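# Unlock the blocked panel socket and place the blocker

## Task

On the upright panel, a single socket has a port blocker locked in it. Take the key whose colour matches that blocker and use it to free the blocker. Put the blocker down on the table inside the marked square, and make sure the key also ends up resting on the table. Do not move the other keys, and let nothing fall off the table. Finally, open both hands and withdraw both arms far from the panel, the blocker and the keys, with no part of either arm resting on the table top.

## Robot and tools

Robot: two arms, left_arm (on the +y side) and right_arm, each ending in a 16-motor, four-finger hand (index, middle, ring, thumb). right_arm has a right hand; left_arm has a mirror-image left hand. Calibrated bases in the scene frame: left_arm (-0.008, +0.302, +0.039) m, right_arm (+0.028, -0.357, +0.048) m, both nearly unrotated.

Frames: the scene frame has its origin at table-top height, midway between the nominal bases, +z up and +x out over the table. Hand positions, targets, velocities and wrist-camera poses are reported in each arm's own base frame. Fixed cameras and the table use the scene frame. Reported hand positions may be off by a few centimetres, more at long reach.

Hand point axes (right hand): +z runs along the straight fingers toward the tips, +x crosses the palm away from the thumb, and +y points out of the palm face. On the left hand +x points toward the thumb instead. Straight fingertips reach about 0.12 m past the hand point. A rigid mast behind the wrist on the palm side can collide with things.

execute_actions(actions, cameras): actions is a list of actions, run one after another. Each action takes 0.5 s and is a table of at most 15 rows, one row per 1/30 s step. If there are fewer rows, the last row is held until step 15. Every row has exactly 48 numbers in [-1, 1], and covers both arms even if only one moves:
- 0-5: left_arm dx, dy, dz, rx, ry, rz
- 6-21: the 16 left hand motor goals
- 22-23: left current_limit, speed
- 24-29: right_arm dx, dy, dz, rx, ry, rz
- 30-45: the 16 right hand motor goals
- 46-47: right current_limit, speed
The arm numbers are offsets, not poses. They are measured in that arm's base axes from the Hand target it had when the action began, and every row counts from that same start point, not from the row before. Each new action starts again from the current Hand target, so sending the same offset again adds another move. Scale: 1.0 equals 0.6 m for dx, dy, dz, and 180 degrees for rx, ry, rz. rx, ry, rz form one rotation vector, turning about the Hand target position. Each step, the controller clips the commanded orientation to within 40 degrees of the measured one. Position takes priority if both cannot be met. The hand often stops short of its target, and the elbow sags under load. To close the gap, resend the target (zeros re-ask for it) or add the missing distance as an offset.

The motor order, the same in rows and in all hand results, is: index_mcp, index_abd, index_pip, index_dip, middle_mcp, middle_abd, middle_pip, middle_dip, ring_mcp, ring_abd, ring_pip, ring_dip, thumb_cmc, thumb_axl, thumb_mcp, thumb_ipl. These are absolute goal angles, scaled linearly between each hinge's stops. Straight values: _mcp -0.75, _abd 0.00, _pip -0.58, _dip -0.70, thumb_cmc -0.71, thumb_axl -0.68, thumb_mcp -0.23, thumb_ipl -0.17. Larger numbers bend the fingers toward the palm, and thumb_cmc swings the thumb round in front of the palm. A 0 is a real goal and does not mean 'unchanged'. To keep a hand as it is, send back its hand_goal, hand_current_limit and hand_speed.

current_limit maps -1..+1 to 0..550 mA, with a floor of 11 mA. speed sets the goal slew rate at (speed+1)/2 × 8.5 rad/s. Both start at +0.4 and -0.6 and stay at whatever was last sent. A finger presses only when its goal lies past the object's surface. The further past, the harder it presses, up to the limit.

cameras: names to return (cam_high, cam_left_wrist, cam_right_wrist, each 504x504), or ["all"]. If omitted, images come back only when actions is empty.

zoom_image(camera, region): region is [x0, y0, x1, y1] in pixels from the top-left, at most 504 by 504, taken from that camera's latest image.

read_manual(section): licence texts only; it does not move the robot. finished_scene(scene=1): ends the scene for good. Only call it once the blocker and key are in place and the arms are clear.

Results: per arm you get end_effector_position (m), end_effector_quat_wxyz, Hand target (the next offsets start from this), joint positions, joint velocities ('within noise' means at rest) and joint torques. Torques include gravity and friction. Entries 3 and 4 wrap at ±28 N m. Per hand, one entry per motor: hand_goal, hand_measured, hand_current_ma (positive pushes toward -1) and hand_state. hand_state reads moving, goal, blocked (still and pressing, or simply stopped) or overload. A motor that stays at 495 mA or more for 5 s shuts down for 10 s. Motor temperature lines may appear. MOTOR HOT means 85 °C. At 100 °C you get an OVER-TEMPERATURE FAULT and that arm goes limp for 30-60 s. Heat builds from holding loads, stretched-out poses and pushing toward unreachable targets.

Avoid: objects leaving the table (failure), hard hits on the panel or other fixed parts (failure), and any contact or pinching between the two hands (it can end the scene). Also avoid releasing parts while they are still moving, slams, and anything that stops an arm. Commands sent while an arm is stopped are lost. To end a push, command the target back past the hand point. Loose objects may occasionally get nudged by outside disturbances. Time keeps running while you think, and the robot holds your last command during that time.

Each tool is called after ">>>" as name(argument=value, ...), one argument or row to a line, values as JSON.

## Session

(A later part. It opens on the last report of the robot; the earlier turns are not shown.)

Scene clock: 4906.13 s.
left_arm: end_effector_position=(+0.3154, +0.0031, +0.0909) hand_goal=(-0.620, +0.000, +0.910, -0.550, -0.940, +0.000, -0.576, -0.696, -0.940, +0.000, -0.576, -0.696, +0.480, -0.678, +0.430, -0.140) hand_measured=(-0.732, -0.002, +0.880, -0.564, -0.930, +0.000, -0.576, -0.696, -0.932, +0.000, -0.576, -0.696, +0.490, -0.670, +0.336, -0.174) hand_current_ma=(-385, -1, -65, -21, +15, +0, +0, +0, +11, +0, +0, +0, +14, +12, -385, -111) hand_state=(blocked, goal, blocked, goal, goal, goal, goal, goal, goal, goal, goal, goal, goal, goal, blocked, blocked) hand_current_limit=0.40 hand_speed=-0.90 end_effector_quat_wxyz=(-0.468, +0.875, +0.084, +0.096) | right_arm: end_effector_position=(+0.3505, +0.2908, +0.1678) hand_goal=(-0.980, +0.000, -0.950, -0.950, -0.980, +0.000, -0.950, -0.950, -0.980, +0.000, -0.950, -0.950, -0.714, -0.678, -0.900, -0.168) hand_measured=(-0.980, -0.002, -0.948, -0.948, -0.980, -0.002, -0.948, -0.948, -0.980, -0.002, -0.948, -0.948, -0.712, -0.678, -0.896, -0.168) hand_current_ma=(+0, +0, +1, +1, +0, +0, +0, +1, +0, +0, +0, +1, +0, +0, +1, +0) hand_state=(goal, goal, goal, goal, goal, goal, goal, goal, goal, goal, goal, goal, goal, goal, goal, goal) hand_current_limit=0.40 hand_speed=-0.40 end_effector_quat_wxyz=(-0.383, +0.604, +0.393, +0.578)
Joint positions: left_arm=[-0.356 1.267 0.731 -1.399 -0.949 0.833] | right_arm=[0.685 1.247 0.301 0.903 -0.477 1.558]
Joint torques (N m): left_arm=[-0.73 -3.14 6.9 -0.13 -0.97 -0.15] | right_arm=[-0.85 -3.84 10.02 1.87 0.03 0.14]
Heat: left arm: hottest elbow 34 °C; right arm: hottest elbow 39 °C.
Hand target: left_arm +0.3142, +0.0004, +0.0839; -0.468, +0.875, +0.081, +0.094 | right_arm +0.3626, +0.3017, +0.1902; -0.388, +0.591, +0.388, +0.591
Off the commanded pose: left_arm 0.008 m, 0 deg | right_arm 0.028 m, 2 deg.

>>> execute_actions(
  actions=[
    [[0.0059,0.0021,0.0084,0,0,0,-0.62,0,0.91,-0.55,-0.94,0,-0.576,-0.696,-0.94,0,-0.576,-0.696,0.48,-0.678,0.43,-0.14,0.4,-0.9,0,0,0,0,0,0,-0.98,0,-0.95,-0.95,-0.98,0,-0.95,-0.95,-0.98,0,-0.95,-0.95,-0.714,-0.678,-0.9,-0.168,0.4,-0.4]],
    [[0.0059,0.0021,0.0084,0,0,0,-0.62,0,0.91,-0.55,-0.94,0,-0.576,-0.696,-0.94,0,-0.576,-0.696,0.48,-0.678,0.43,-0.14,0.4,-0.9,0,0,0,0,0,0,-0.98,0,-0.95,-0.95,-0.98,0,-0.95,-0.95,-0.98,0,-0.95,-0.95,-0.714,-0.678,-0.9,-0.168,0.4,-0.4]],
  ],
)

>>> execute_actions(
  actions=[
    [[0.0045,0.001,0.006,0,0,0,-0.62,0,0.91,-0.55,-0.94,0,-0.576,-0.696,-0.94,0,-0.576,-0.696,0.48,-0.678,0.43,-0.14,0.4,-0.9,0,0,0,0,0,0,-0.98,0,-0.95,-0.95,-0.98,0,-0.95,-0.95,-0.98,0,-0.95,-0.95,-0.714,-0.678,-0.9,-0.168,0.4,-0.4]],
  ],
)

Scene clock: 4922.37 s.
left_arm: end_effector_position=(+0.3146, +0.0030, +0.0906) hand_goal=(-0.620, +0.000, +0.910, -0.550, -0.940, +0.000, -0.576, -0.696, -0.940, +0.000, -0.576, -0.696, +0.480, -0.678, +0.430, -0.140) hand_measured=(-0.732, -0.002, +0.880, -0.564, -0.930, +0.000, -0.576, -0.696, -0.932, +0.000, -0.576, -0.696, +0.490, -0.670, +0.336, -0.174) hand_current_ma=(-385, -1, -65, -21, +15, +0, +0, +0, +11, +0, +0, +0, +14, +12, -385, -111) hand_state=(blocked, goal, blocked, goal, goal, goal, goal, goal, goal, goal, goal, goal, goal, goal, blocked, blocked) hand_current_limit=0.40 hand_speed=-0.90 end_effector_quat_wxyz=(-0.469, +0.875, +0.079, +0.094) | right_arm: end_effector_position=(+0.3505, +0.2908, +0.1678) hand_goal=(-0.980, +0.000, -0.950, -0.950, -0.980, +0.000, -0.950, -0.950, -0.980, +0.000, -0.950, -0.950, -0.714, -0.678, -0.900, -0.168) hand_measured=(-0.980, -0.002, -0.948, -0.948, -0.980, -0.002, -0.948, -0.948, -0.980, -0.002, -0.948, -0.948, -0.712, -0.678, -0.896, -0.168) hand_current_ma=(+0, +0, +1, +1, +0, +0, +0, +1, +0, +0, +0, +1, +0, +0, +1, +0) hand_state=(goal, goal, goal, goal, goal, goal, goal, goal, goal, goal, goal, goal, goal, goal, goal, goal) hand_current_limit=0.40 hand_speed=-0.40 end_effector_quat_wxyz=(-0.383, +0.604, +0.393, +0.578)
Joint positions: left_arm=[-0.356 1.267 0.731 -1.399 -0.95 0.845] | right_arm=[0.685 1.247 0.301 0.903 -0.477 1.558]
Joint torques (N m): left_arm=[0.67 -3.6 8.92 -0.55 -1.19 0.01] | right_arm=[-0.73 -3.78 10 1.87 0.04 0.14]
Heat: left arm: hottest elbow 33 °C; right arm: hottest elbow 39 °C.
Hand target: left_arm +0.3212, +0.0030, +0.0940; -0.468, +0.875, +0.081, +0.094 | right_arm +0.3626, +0.3017, +0.1902; -0.388, +0.591, +0.388, +0.591
Off the commanded pose: left_arm 0.007 m, 0 deg | right_arm 0.028 m, 2 deg.

Scene clock: 4923.07 s.
left_arm: end_effector_position=(+0.3140, +0.0042, +0.0905) hand_goal=(-0.620, +0.000, +0.910, -0.550, -0.940, +0.000, -0.576, -0.696, -0.940, +0.000, -0.576, -0.696, +0.480, -0.678, +0.430, -0.140) hand_measured=(-0.732, -0.002, +0.880, -0.564, -0.930, +0.000, -0.576, -0.696, -0.932, +0.000, -0.576, -0.696, +0.490, -0.670, +0.336, -0.174) hand_current_ma=(-385, -1, -65, -21, +15, +0, +0, +0, +11, +0, +0, +0, +14, +12, -385, -111) hand_state=(blocked, goal, blocked, goal, goal, goal, goal, goal, goal, goal, goal, goal, goal, goal, blocked, blocked) hand_current_limit=0.40 hand_speed=-0.90 end_effector_quat_wxyz=(-0.470, +0.875, +0.076, +0.091) | right_arm: end_effector_position=(+0.3505, +0.2908, +0.1678) hand_goal=(-0.980, +0.000, -0.950, -0.950, -0.980, +0.000, -0.950, -0.950, -0.980, +0.000, -0.950, -0.950, -0.714, -0.678, -0.900, -0.168) hand_measured=(-0.980, -0.002, -0.948, -0.948, -0.980, -0.002, -0.948, -0.948, -0.980, -0.002, -0.948, -0.948, -0.712, -0.678, -0.896, -0.168) hand_current_ma=(+0, +0, +1, +1, +0, +0, +0, +1, +0, +0, +0, +1, +0, +0, +1, +0) hand_state=(goal, goal, goal, goal, goal, goal, goal, goal, goal, goal, goal, goal, goal, goal, goal, goal) hand_current_limit=0.40 hand_speed=-0.40 end_effector_quat_wxyz=(-0.383, +0.604, +0.393, +0.578)
Joint positions: left_arm=[-0.353 1.267 0.731 -1.399 -0.952 0.854] | right_arm=[0.685 1.247 0.301 0.903 -0.477 1.558]
Joint torques (N m): left_arm=[0.79 -3.66 9.68 -0.75 -1.19 -0.01] | right_arm=[-0.73 -3.96 10 1.85 0.04 0.14]
Heat: left arm: hottest elbow 33 °C; right arm: hottest elbow 39 °C.
Hand target: left_arm +0.3239, +0.0035, +0.0976; -0.468, +0.875, +0.081, +0.094 | right_arm +0.3626, +0.3017, +0.1902; -0.388, +0.591, +0.388, +0.591
Off the commanded pose: left_arm 0.012 m, 1 deg | right_arm 0.028 m, 2 deg.

>>> execute_actions(
  actions=[
    [[0.0064,-0.0003,0.0012,0,0,0,-0.62,0,0.91,-0.55,-0.94,0,-0.576,-0.696,-0.94,0,-0.576,-0.696,0.48,-0.678,0.43,-0.14,0.4,-0.9,0,0,0,0,0,0,-0.98,0,-0.95,-0.95,-0.98,0,-0.95,-0.95,-0.98,0,-0.95,-0.95,-0.714,-0.678,-0.9,-0.168,0.4,-0.4]],
  ],
)

>>> execute_actions(
  actions=[
    [[0.005,-0.0003,0.0006,0,0,0,-0.62,0,0.91,-0.55,-0.94,0,-0.576,-0.696,-0.94,0,-0.576,-0.696,0.48,-0.678,0.43,-0.14,0.4,-0.9,0,0,0,0,0,0,-0.98,0,-0.95,-0.95,-0.98,0,-0.95,-0.95,-0.98,0,-0.95,-0.95,-0.714,-0.678,-0.9,-0.168,0.4,-0.4]],
  ],
)

Scene clock: 4936.60 s.
left_arm: end_effector_position=(+0.3137, +0.0054, +0.0904) hand_goal=(-0.620, +0.000, +0.910, -0.550, -0.940, +0.000, -0.576, -0.696, -0.940, +0.000, -0.576, -0.696, +0.480, -0.678, +0.430, -0.140) hand_measured=(-0.732, -0.002, +0.880, -0.564, -0.930, +0.000, -0.576, -0.696, -0.932, +0.000, -0.576, -0.696, +0.490, -0.670, +0.336, -0.174) hand_current_ma=(-385, -1, -65, -21, +15, +0, +0, +0, +11, +0, +0, +0, +14, +12, -385, -111) hand_state=(blocked, goal, blocked, goal, goal, goal, goal, goal, goal, goal, goal, goal, goal, goal, blocked, blocked) hand_current_limit=0.40 hand_speed=-0.90 end_effector_quat_wxyz=(-0.471, +0.874, +0.075, +0.089) | right_arm: end_effector_position=(+0.3505, +0.2908, +0.1678) hand_goal=(-0.980, +0.000, -0.950, -0.950, -0.980, +0.000, -0.950, -0.950, -0.980, +0.000, -0.950, -0.950, -0.714, -0.678, -0.900, -0.168) hand_measured=(-0.980, -0.002, -0.948, -0.948, -0.980, -0.002, -0.948, -0.948, -0.980, -0.002, -0.948, -0.948, -0.712, -0.678, -0.896, -0.168) hand_current_ma=(+0, +0, +1, +1, +0, +0, +0, +1, +0, +0, +0, +1, +0, +0, +1, +0) hand_state=(goal, goal, goal, goal, goal, goal, goal, goal, goal, goal, goal, goal, goal, goal, goal, goal) hand_current_limit=0.40 hand_speed=-0.40 end_effector_quat_wxyz=(-0.383, +0.604, +0.393, +0.578)
Joint positions: left_arm=[-0.349 1.267 0.731 -1.399 -0.954 0.86] | right_arm=[0.685 1.247 0.301 0.903 -0.477 1.558]
Joint torques (N m): left_arm=[0.85 -3.19 10.37 -0.61 -1.19 0.03] | right_arm=[-0.73 -3.96 10.02 1.85 0.03 0.15]
Heat: left arm: hottest elbow 34 °C; right arm: hottest elbow 39 °C.
Hand target: left_arm +0.3278, +0.0033, +0.0983; -0.468, +0.875, +0.081, +0.094 | right_arm +0.3626, +0.3017, +0.1902; -0.388, +0.591, +0.388, +0.591
Off the commanded pose: left_arm 0.016 m, 1 deg | right_arm 0.028 m, 2 deg.

Scene clock: 4937.30 s.
left_arm: end_effector_position=(+0.3132, +0.0064, +0.0889) hand_goal=(-0.620, +0.000, +0.910, -0.550, -0.940, +0.000, -0.576, -0.696, -0.940, +0.000, -0.576, -0.696, +0.480, -0.678, +0.430, -0.140) hand_measured=(-0.732, -0.002, +0.880, -0.564, -0.930, +0.000, -0.576, -0.696, -0.932, +0.000, -0.576, -0.696, +0.490, -0.670, +0.336, -0.174) hand_current_ma=(-385, -1, -65, -21, +15, +0, +0, +0, +11, +0, +0, +0, +14, +12, -385, -111) hand_state=(blocked, goal, blocked, goal, goal, goal, goal, goal, goal, goal, goal, goal, goal, goal, blocked, blocked) hand_current_limit=0.40 hand_speed=-0.90 end_effector_quat_wxyz=(-0.472, +0.874, +0.073, +0.086) | right_arm: end_effector_position=(+0.3505, +0.2908, +0.1678) hand_goal=(-0.980, +0.000, -0.950, -0.950, -0.980, +0.000, -0.950, -0.950, -0.980, +0.000, -0.950, -0.950, -0.714, -0.678, -0.900, -0.168) hand_measured=(-0.980, -0.002, -0.948, -0.948, -0.980, -0.002, -0.948, -0.948, -0.980, -0.002, -0.948, -0.948, -0.712, -0.678, -0.896, -0.168) hand_current_ma=(+0, +0, +1, +1, +0, +0, +0, +1, +0, +0, +0, +1, +0, +0, +1, +0) hand_state=(goal, goal, goal, goal, goal, goal, goal, goal, goal, goal, goal, goal, goal, goal, goal, goal) hand_current_limit=0.40 hand_speed=-0.40 end_effector_quat_wxyz=(-0.383, +0.604, +0.393, +0.578)
Joint positions: left_arm=[-0.346 1.272 0.731 -1.399 -0.954 0.865] | right_arm=[0.685 1.247 0.301 0.903 -0.477 1.558]
Joint torques (N m): left_arm=[0.79 -3.14 10.82 -0.5 -1.19 -0.02] | right_arm=[-0.79 -4.13 10.03 1.88 0.03 0.14]
Heat: left arm: hottest elbow 35 °C; right arm: hottest elbow 39 °C.
Hand target: left_arm +0.3308, +0.0031, +0.0986; -0.468, +0.875, +0.081, +0.094 | right_arm +0.3626, +0.3017, +0.1902; -0.388, +0.591, +0.388, +0.591
Off the commanded pose: left_arm 0.020 m, 1 deg | right_arm 0.028 m, 2 deg.

>>> execute_actions(
  actions=[
    [[0.005,-0.0003,0.002,0,0,0,-0.62,0,0.91,-0.55,-0.94,0,-0.576,-0.696,-0.94,0,-0.576,-0.696,0.48,-0.678,0.43,-0.14,0.4,-0.9,0,0,0,0,0,0,-0.98,0,-0.95,-0.95,-0.98,0,-0.95,-0.95,-0.98,0,-0.95,-0.95,-0.714,-0.678,-0.9,-0.168,0.4,-0.4]],
  ],
)

>>> execute_actions(
  actions=[
    [[0.004,-0.0003,0.0005,0,0,0,-0.62,0,0.91,-0.55,-0.94,0,-0.576,-0.696,-0.94,0,-0.576,-0.696,0.48,-0.678,0.43,-0.14,0.4,-0.9,0,0,0,0,0,0,-0.98,0,-0.95,-0.95,-0.98,0,-0.95,-0.95,-0.98,0,-0.95,-0.95,-0.714,-0.678,-0.9,-0.168,0.4,-0.4]],
  ],
)

Scene clock: 4954.43 s.
left_arm: end_effector_position=(+0.3177, +0.0056, +0.0915) hand_goal=(-0.620, +0.000, +0.910, -0.550, -0.940, +0.000, -0.576, -0.696, -0.940, +0.000, -0.576, -0.696, +0.480, -0.678, +0.430, -0.140) hand_measured=(-0.732, -0.002, +0.880, -0.564, -0.930, +0.000, -0.576, -0.696, -0.932, +0.000, -0.576, -0.696, +0.490, -0.670, +0.336, -0.174) hand_current_ma=(-385, -1, -65, -21, +15, +0, +0, +0, +11, +0, +0, +0, +14, +12, -385, -111) hand_state=(blocked, goal, blocked, goal, goal, goal, goal, goal, goal, goal, goal, goal, goal, goal, blocked, blocked) hand_current_limit=0.40 hand_speed=-0.90 end_effector_quat_wxyz=(-0.472, +0.874, +0.074, +0.087) | right_arm: end_effector_position=(+0.3505, +0.2908, +0.1678) hand_goal=(-0.980, +0.000, -0.950, -0.950, -0.980, +0.000, -0.950, -0.950, -0.980, +0.000, -0.950, -0.950, -0.714, -0.678, -0.900, -0.168) hand_measured=(-0.980, -0.002, -0.948, -0.948, -0.980, -0.002, -0.948, -0.948, -0.980, -0.002, -0.948, -0.948, -0.712, -0.678, -0.896, -0.168) hand_current_ma=(+0, +0, +1, +1, +0, +0, +0, +1, +0, +0, +0, +1, +0, +0, +1, +0) hand_state=(goal, goal, goal, goal, goal, goal, goal, goal, goal, goal, goal, goal, goal, goal, goal, goal) hand_current_limit=0.40 hand_speed=-0.40 end_effector_quat_wxyz=(-0.383, +0.604, +0.393, +0.578)
Joint positions: left_arm=[-0.344 1.277 0.743 -1.399 -0.956 0.869] | right_arm=[0.685 1.247 0.301 0.903 -0.477 1.558]
Joint torques (N m): left_arm=[0.85 -3.25 10.58 -0.47 -1.18 0] | right_arm=[-0.79 -3.96 10.04 1.87 0.03 0.14]
Heat: left arm: hottest elbow 36 °C; right arm: hottest elbow 39 °C.
Hand target: left_arm +0.3338, +0.0029, +0.0999; -0.468, +0.875, +0.081, +0.094 | right_arm +0.3626, +0.3017, +0.1902; -0.388, +0.591, +0.388, +0.591
Off the commanded pose: left_arm 0.018 m, 1 deg | right_arm 0.028 m, 2 deg.

Scene clock: 4955.13 s.
left_arm: end_effector_position=(+0.3194, +0.0056, +0.0917) hand_goal=(-0.620, +0.000, +0.910, -0.550, -0.940, +0.000, -0.576, -0.696, -0.940, +0.000, -0.576, -0.696, +0.480, -0.678, +0.430, -0.140) hand_measured=(-0.732, -0.002, +0.880, -0.564, -0.930, +0.000, -0.576, -0.696, -0.932, +0.000, -0.576, -0.696, +0.490, -0.670, +0.336, -0.174) hand_current_ma=(-385, -1, -65, -21, +15, +0, +0, +0, +11, +0, +0, +0, +14, +12, -385, -111) hand_state=(blocked, goal, blocked, goal, goal, goal, goal, goal, goal, goal, goal, goal, goal, goal, blocked, blocked) hand_current_limit=0.40 hand_speed=-0.90 end_effector_quat_wxyz=(-0.472, +0.874, +0.073, +0.086) | right_arm: end_effector_position=(+0.3505, +0.2908, +0.1678) hand_goal=(-0.980, +0.000, -0.950, -0.950, -0.980, +0.000, -0.950, -0.950, -0.980, +0.000, -0.950, -0.950, -0.714, -0.678, -0.900, -0.168) hand_measured=(-0.980, -0.002, -0.948, -0.948, -0.980, -0.002, -0.948, -0.948, -0.980, -0.002, -0.948, -0.948, -0.712, -0.678, -0.896, -0.168) hand_current_ma=(+0, +0, +1, +1, +0, +0, +0, +1, +0, +0, +0, +1, +0, +0, +1, +0) hand_state=(goal, goal, goal, goal, goal, goal, goal, goal, goal, goal, goal, goal, goal, goal, goal, goal) hand_current_limit=0.40 hand_speed=-0.40 end_effector_quat_wxyz=(-0.383, +0.604, +0.393, +0.578)
Joint positions: left_arm=[-0.341 1.283 0.748 -1.399 -0.956 0.873] | right_arm=[0.685 1.247 0.301 0.903 -0.477 1.558]
Joint torques (N m): left_arm=[0.85 -3.31 10.61 -0.39 -1.19 -0.02] | right_arm=[-0.62 -4.01 10.02 1.87 0.03 0.15]
Heat: left arm: hottest elbow 36 °C; right arm: hottest elbow 39 °C.
Hand target: left_arm +0.3361, +0.0028, +0.1001; -0.468, +0.875, +0.081, +0.094 | right_arm +0.3626, +0.3017, +0.1902; -0.388, +0.591, +0.388, +0.591
Off the commanded pose: left_arm 0.019 m, 1 deg | right_arm 0.028 m, 2 deg.

>>> execute_actions(
  actions=[
    [[0.007,0.001,-0.0012,0,0,0,-0.62,0,0.91,-0.55,-0.94,0,-0.576,-0.696,-0.94,0,-0.576,-0.696,0.48,-0.678,0.43,-0.14,0.4,-0.9,0,0,0,0,0,0,-0.98,0,-0.95,-0.95,-0.98,0,-0.95,-0.95,-0.98,0,-0.95,-0.95,-0.714,-0.678,-0.9,-0.168,0.4,-0.4]],
  ],
  cameras=["all"],
)

>>> zoom_image(
  camera="cam_right_wrist",
  region=[248, 122, 276, 150],
)

>>> zoom_image(
  camera="cam_right_wrist",
  region=[220, 115, 290, 185],
)

>>> zoom_image(
  camera="cam_left_wrist",
  region=[40, 160, 100, 220],
)

>>> zoom_image(
  camera="cam_high",
  region=[200, 115, 232, 147],
)

Scene clock: 4972.03 s.
left_arm: end_effector_position=(+0.3210, +0.0070, +0.0910) hand_goal=(-0.620, +0.000, +0.910, -0.550, -0.940, +0.000, -0.576, -0.696, -0.940, +0.000, -0.576, -0.696, +0.480, -0.678, +0.430, -0.140) hand_measured=(-0.732, -0.002, +0.880, -0.564, -0.930, +0.000, -0.576, -0.696, -0.932, +0.000, -0.576, -0.696, +0.490, -0.670, +0.336, -0.174) hand_current_ma=(-385, -1, -65, -21, +15, +0, +0, +0, +11, +0, +0, +0, +14, +12, -385, -111) hand_state=(blocked, goal, blocked, goal, goal, goal, goal, goal, goal, goal, goal, goal, goal, goal, blocked, blocked) hand_current_limit=0.40 hand_speed=-0.90 end_effector_quat_wxyz=(-0.474, +0.874, +0.071, +0.082) | right_arm: end_effector_position=(+0.3505, +0.2908, +0.1678) hand_goal=(-0.980, +0.000, -0.950, -0.950, -0.980, +0.000, -0.950, -0.950, -0.980, +0.000, -0.950, -0.950, -0.714, -0.678, -0.900, -0.168) hand_measured=(-0.980, -0.002, -0.948, -0.948, -0.980, -0.002, -0.948, -0.948, -0.980, -0.002, -0.948, -0.948, -0.712, -0.678, -0.896, -0.168) hand_current_ma=(+0, +0, +1, +1, +0, +0, +0, +1, +0, +0, +0, +1, +0, +0, +1, +0) hand_state=(goal, goal, goal, goal, goal, goal, goal, goal, goal, goal, goal, goal, goal, goal, goal, goal) hand_current_limit=0.40 hand_speed=-0.40 end_effector_quat_wxyz=(-0.383, +0.604, +0.393, +0.578)
Joint positions: left_arm=[-0.335 1.292 0.755 -1.399 -0.958 0.882] | right_arm=[0.685 1.247 0.301 0.903 -0.477 1.558]
Joint torques (N m): left_arm=[0.79 -3.49 10.62 0.02 -1.19 0] | right_arm=[-0.73 -3.9 10.02 1.85 0.03 0.14]
Heat: left arm: hottest elbow 37 °C; right arm: hottest elbow 39 °C.
Hand target: left_arm +0.3403, +0.0034, +0.0993; -0.468, +0.875, +0.081, +0.094 | right_arm +0.3626, +0.3017, +0.1902; -0.388, +0.591, +0.388, +0.591
Off the commanded pose: left_arm 0.021 m, 2 deg | right_arm 0.028 m, 2 deg.

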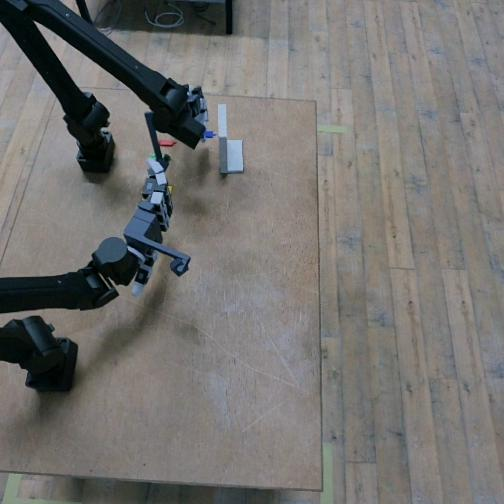

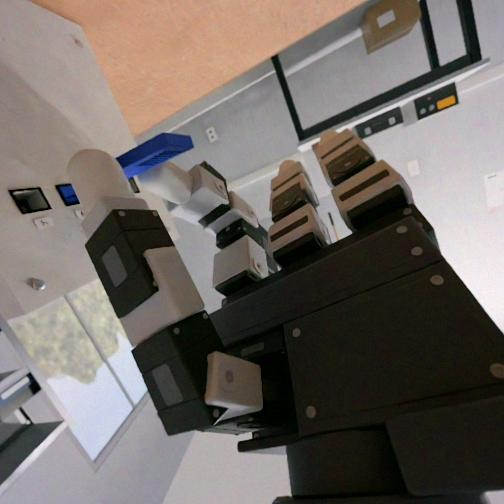

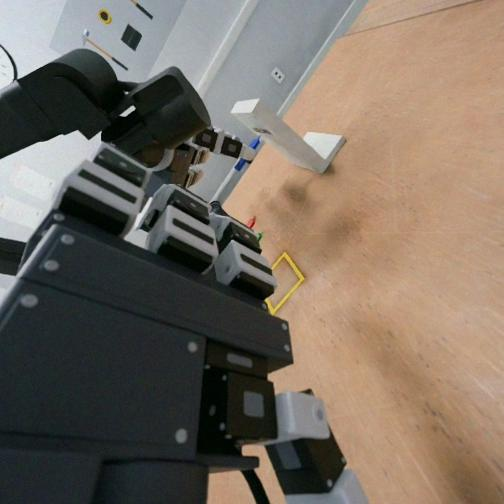

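Scaled by 18.000 from the camera's 504x504 image, which has a finer 720x720 frame.

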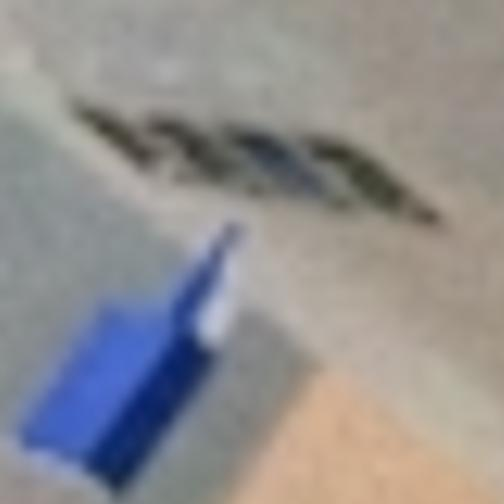

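Scaled by 7.200 from the camera's 504x504 image, which has a finer 720x720 frame.

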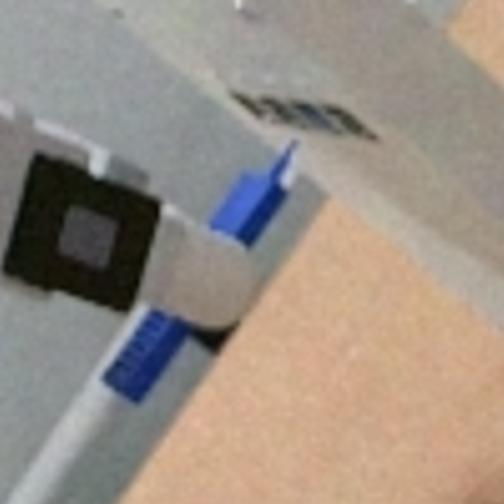

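Scaled by 8.400 from the camera's 504x504 image, which has a finer 720x720 frame.

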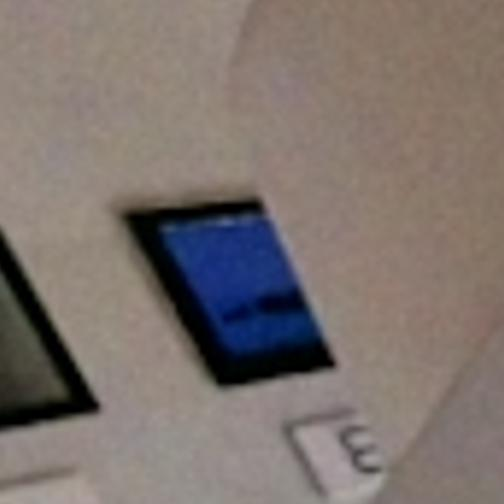

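Scaled by 15.750 from the camera's 504x504 image, which has a finer 720x720 frame.

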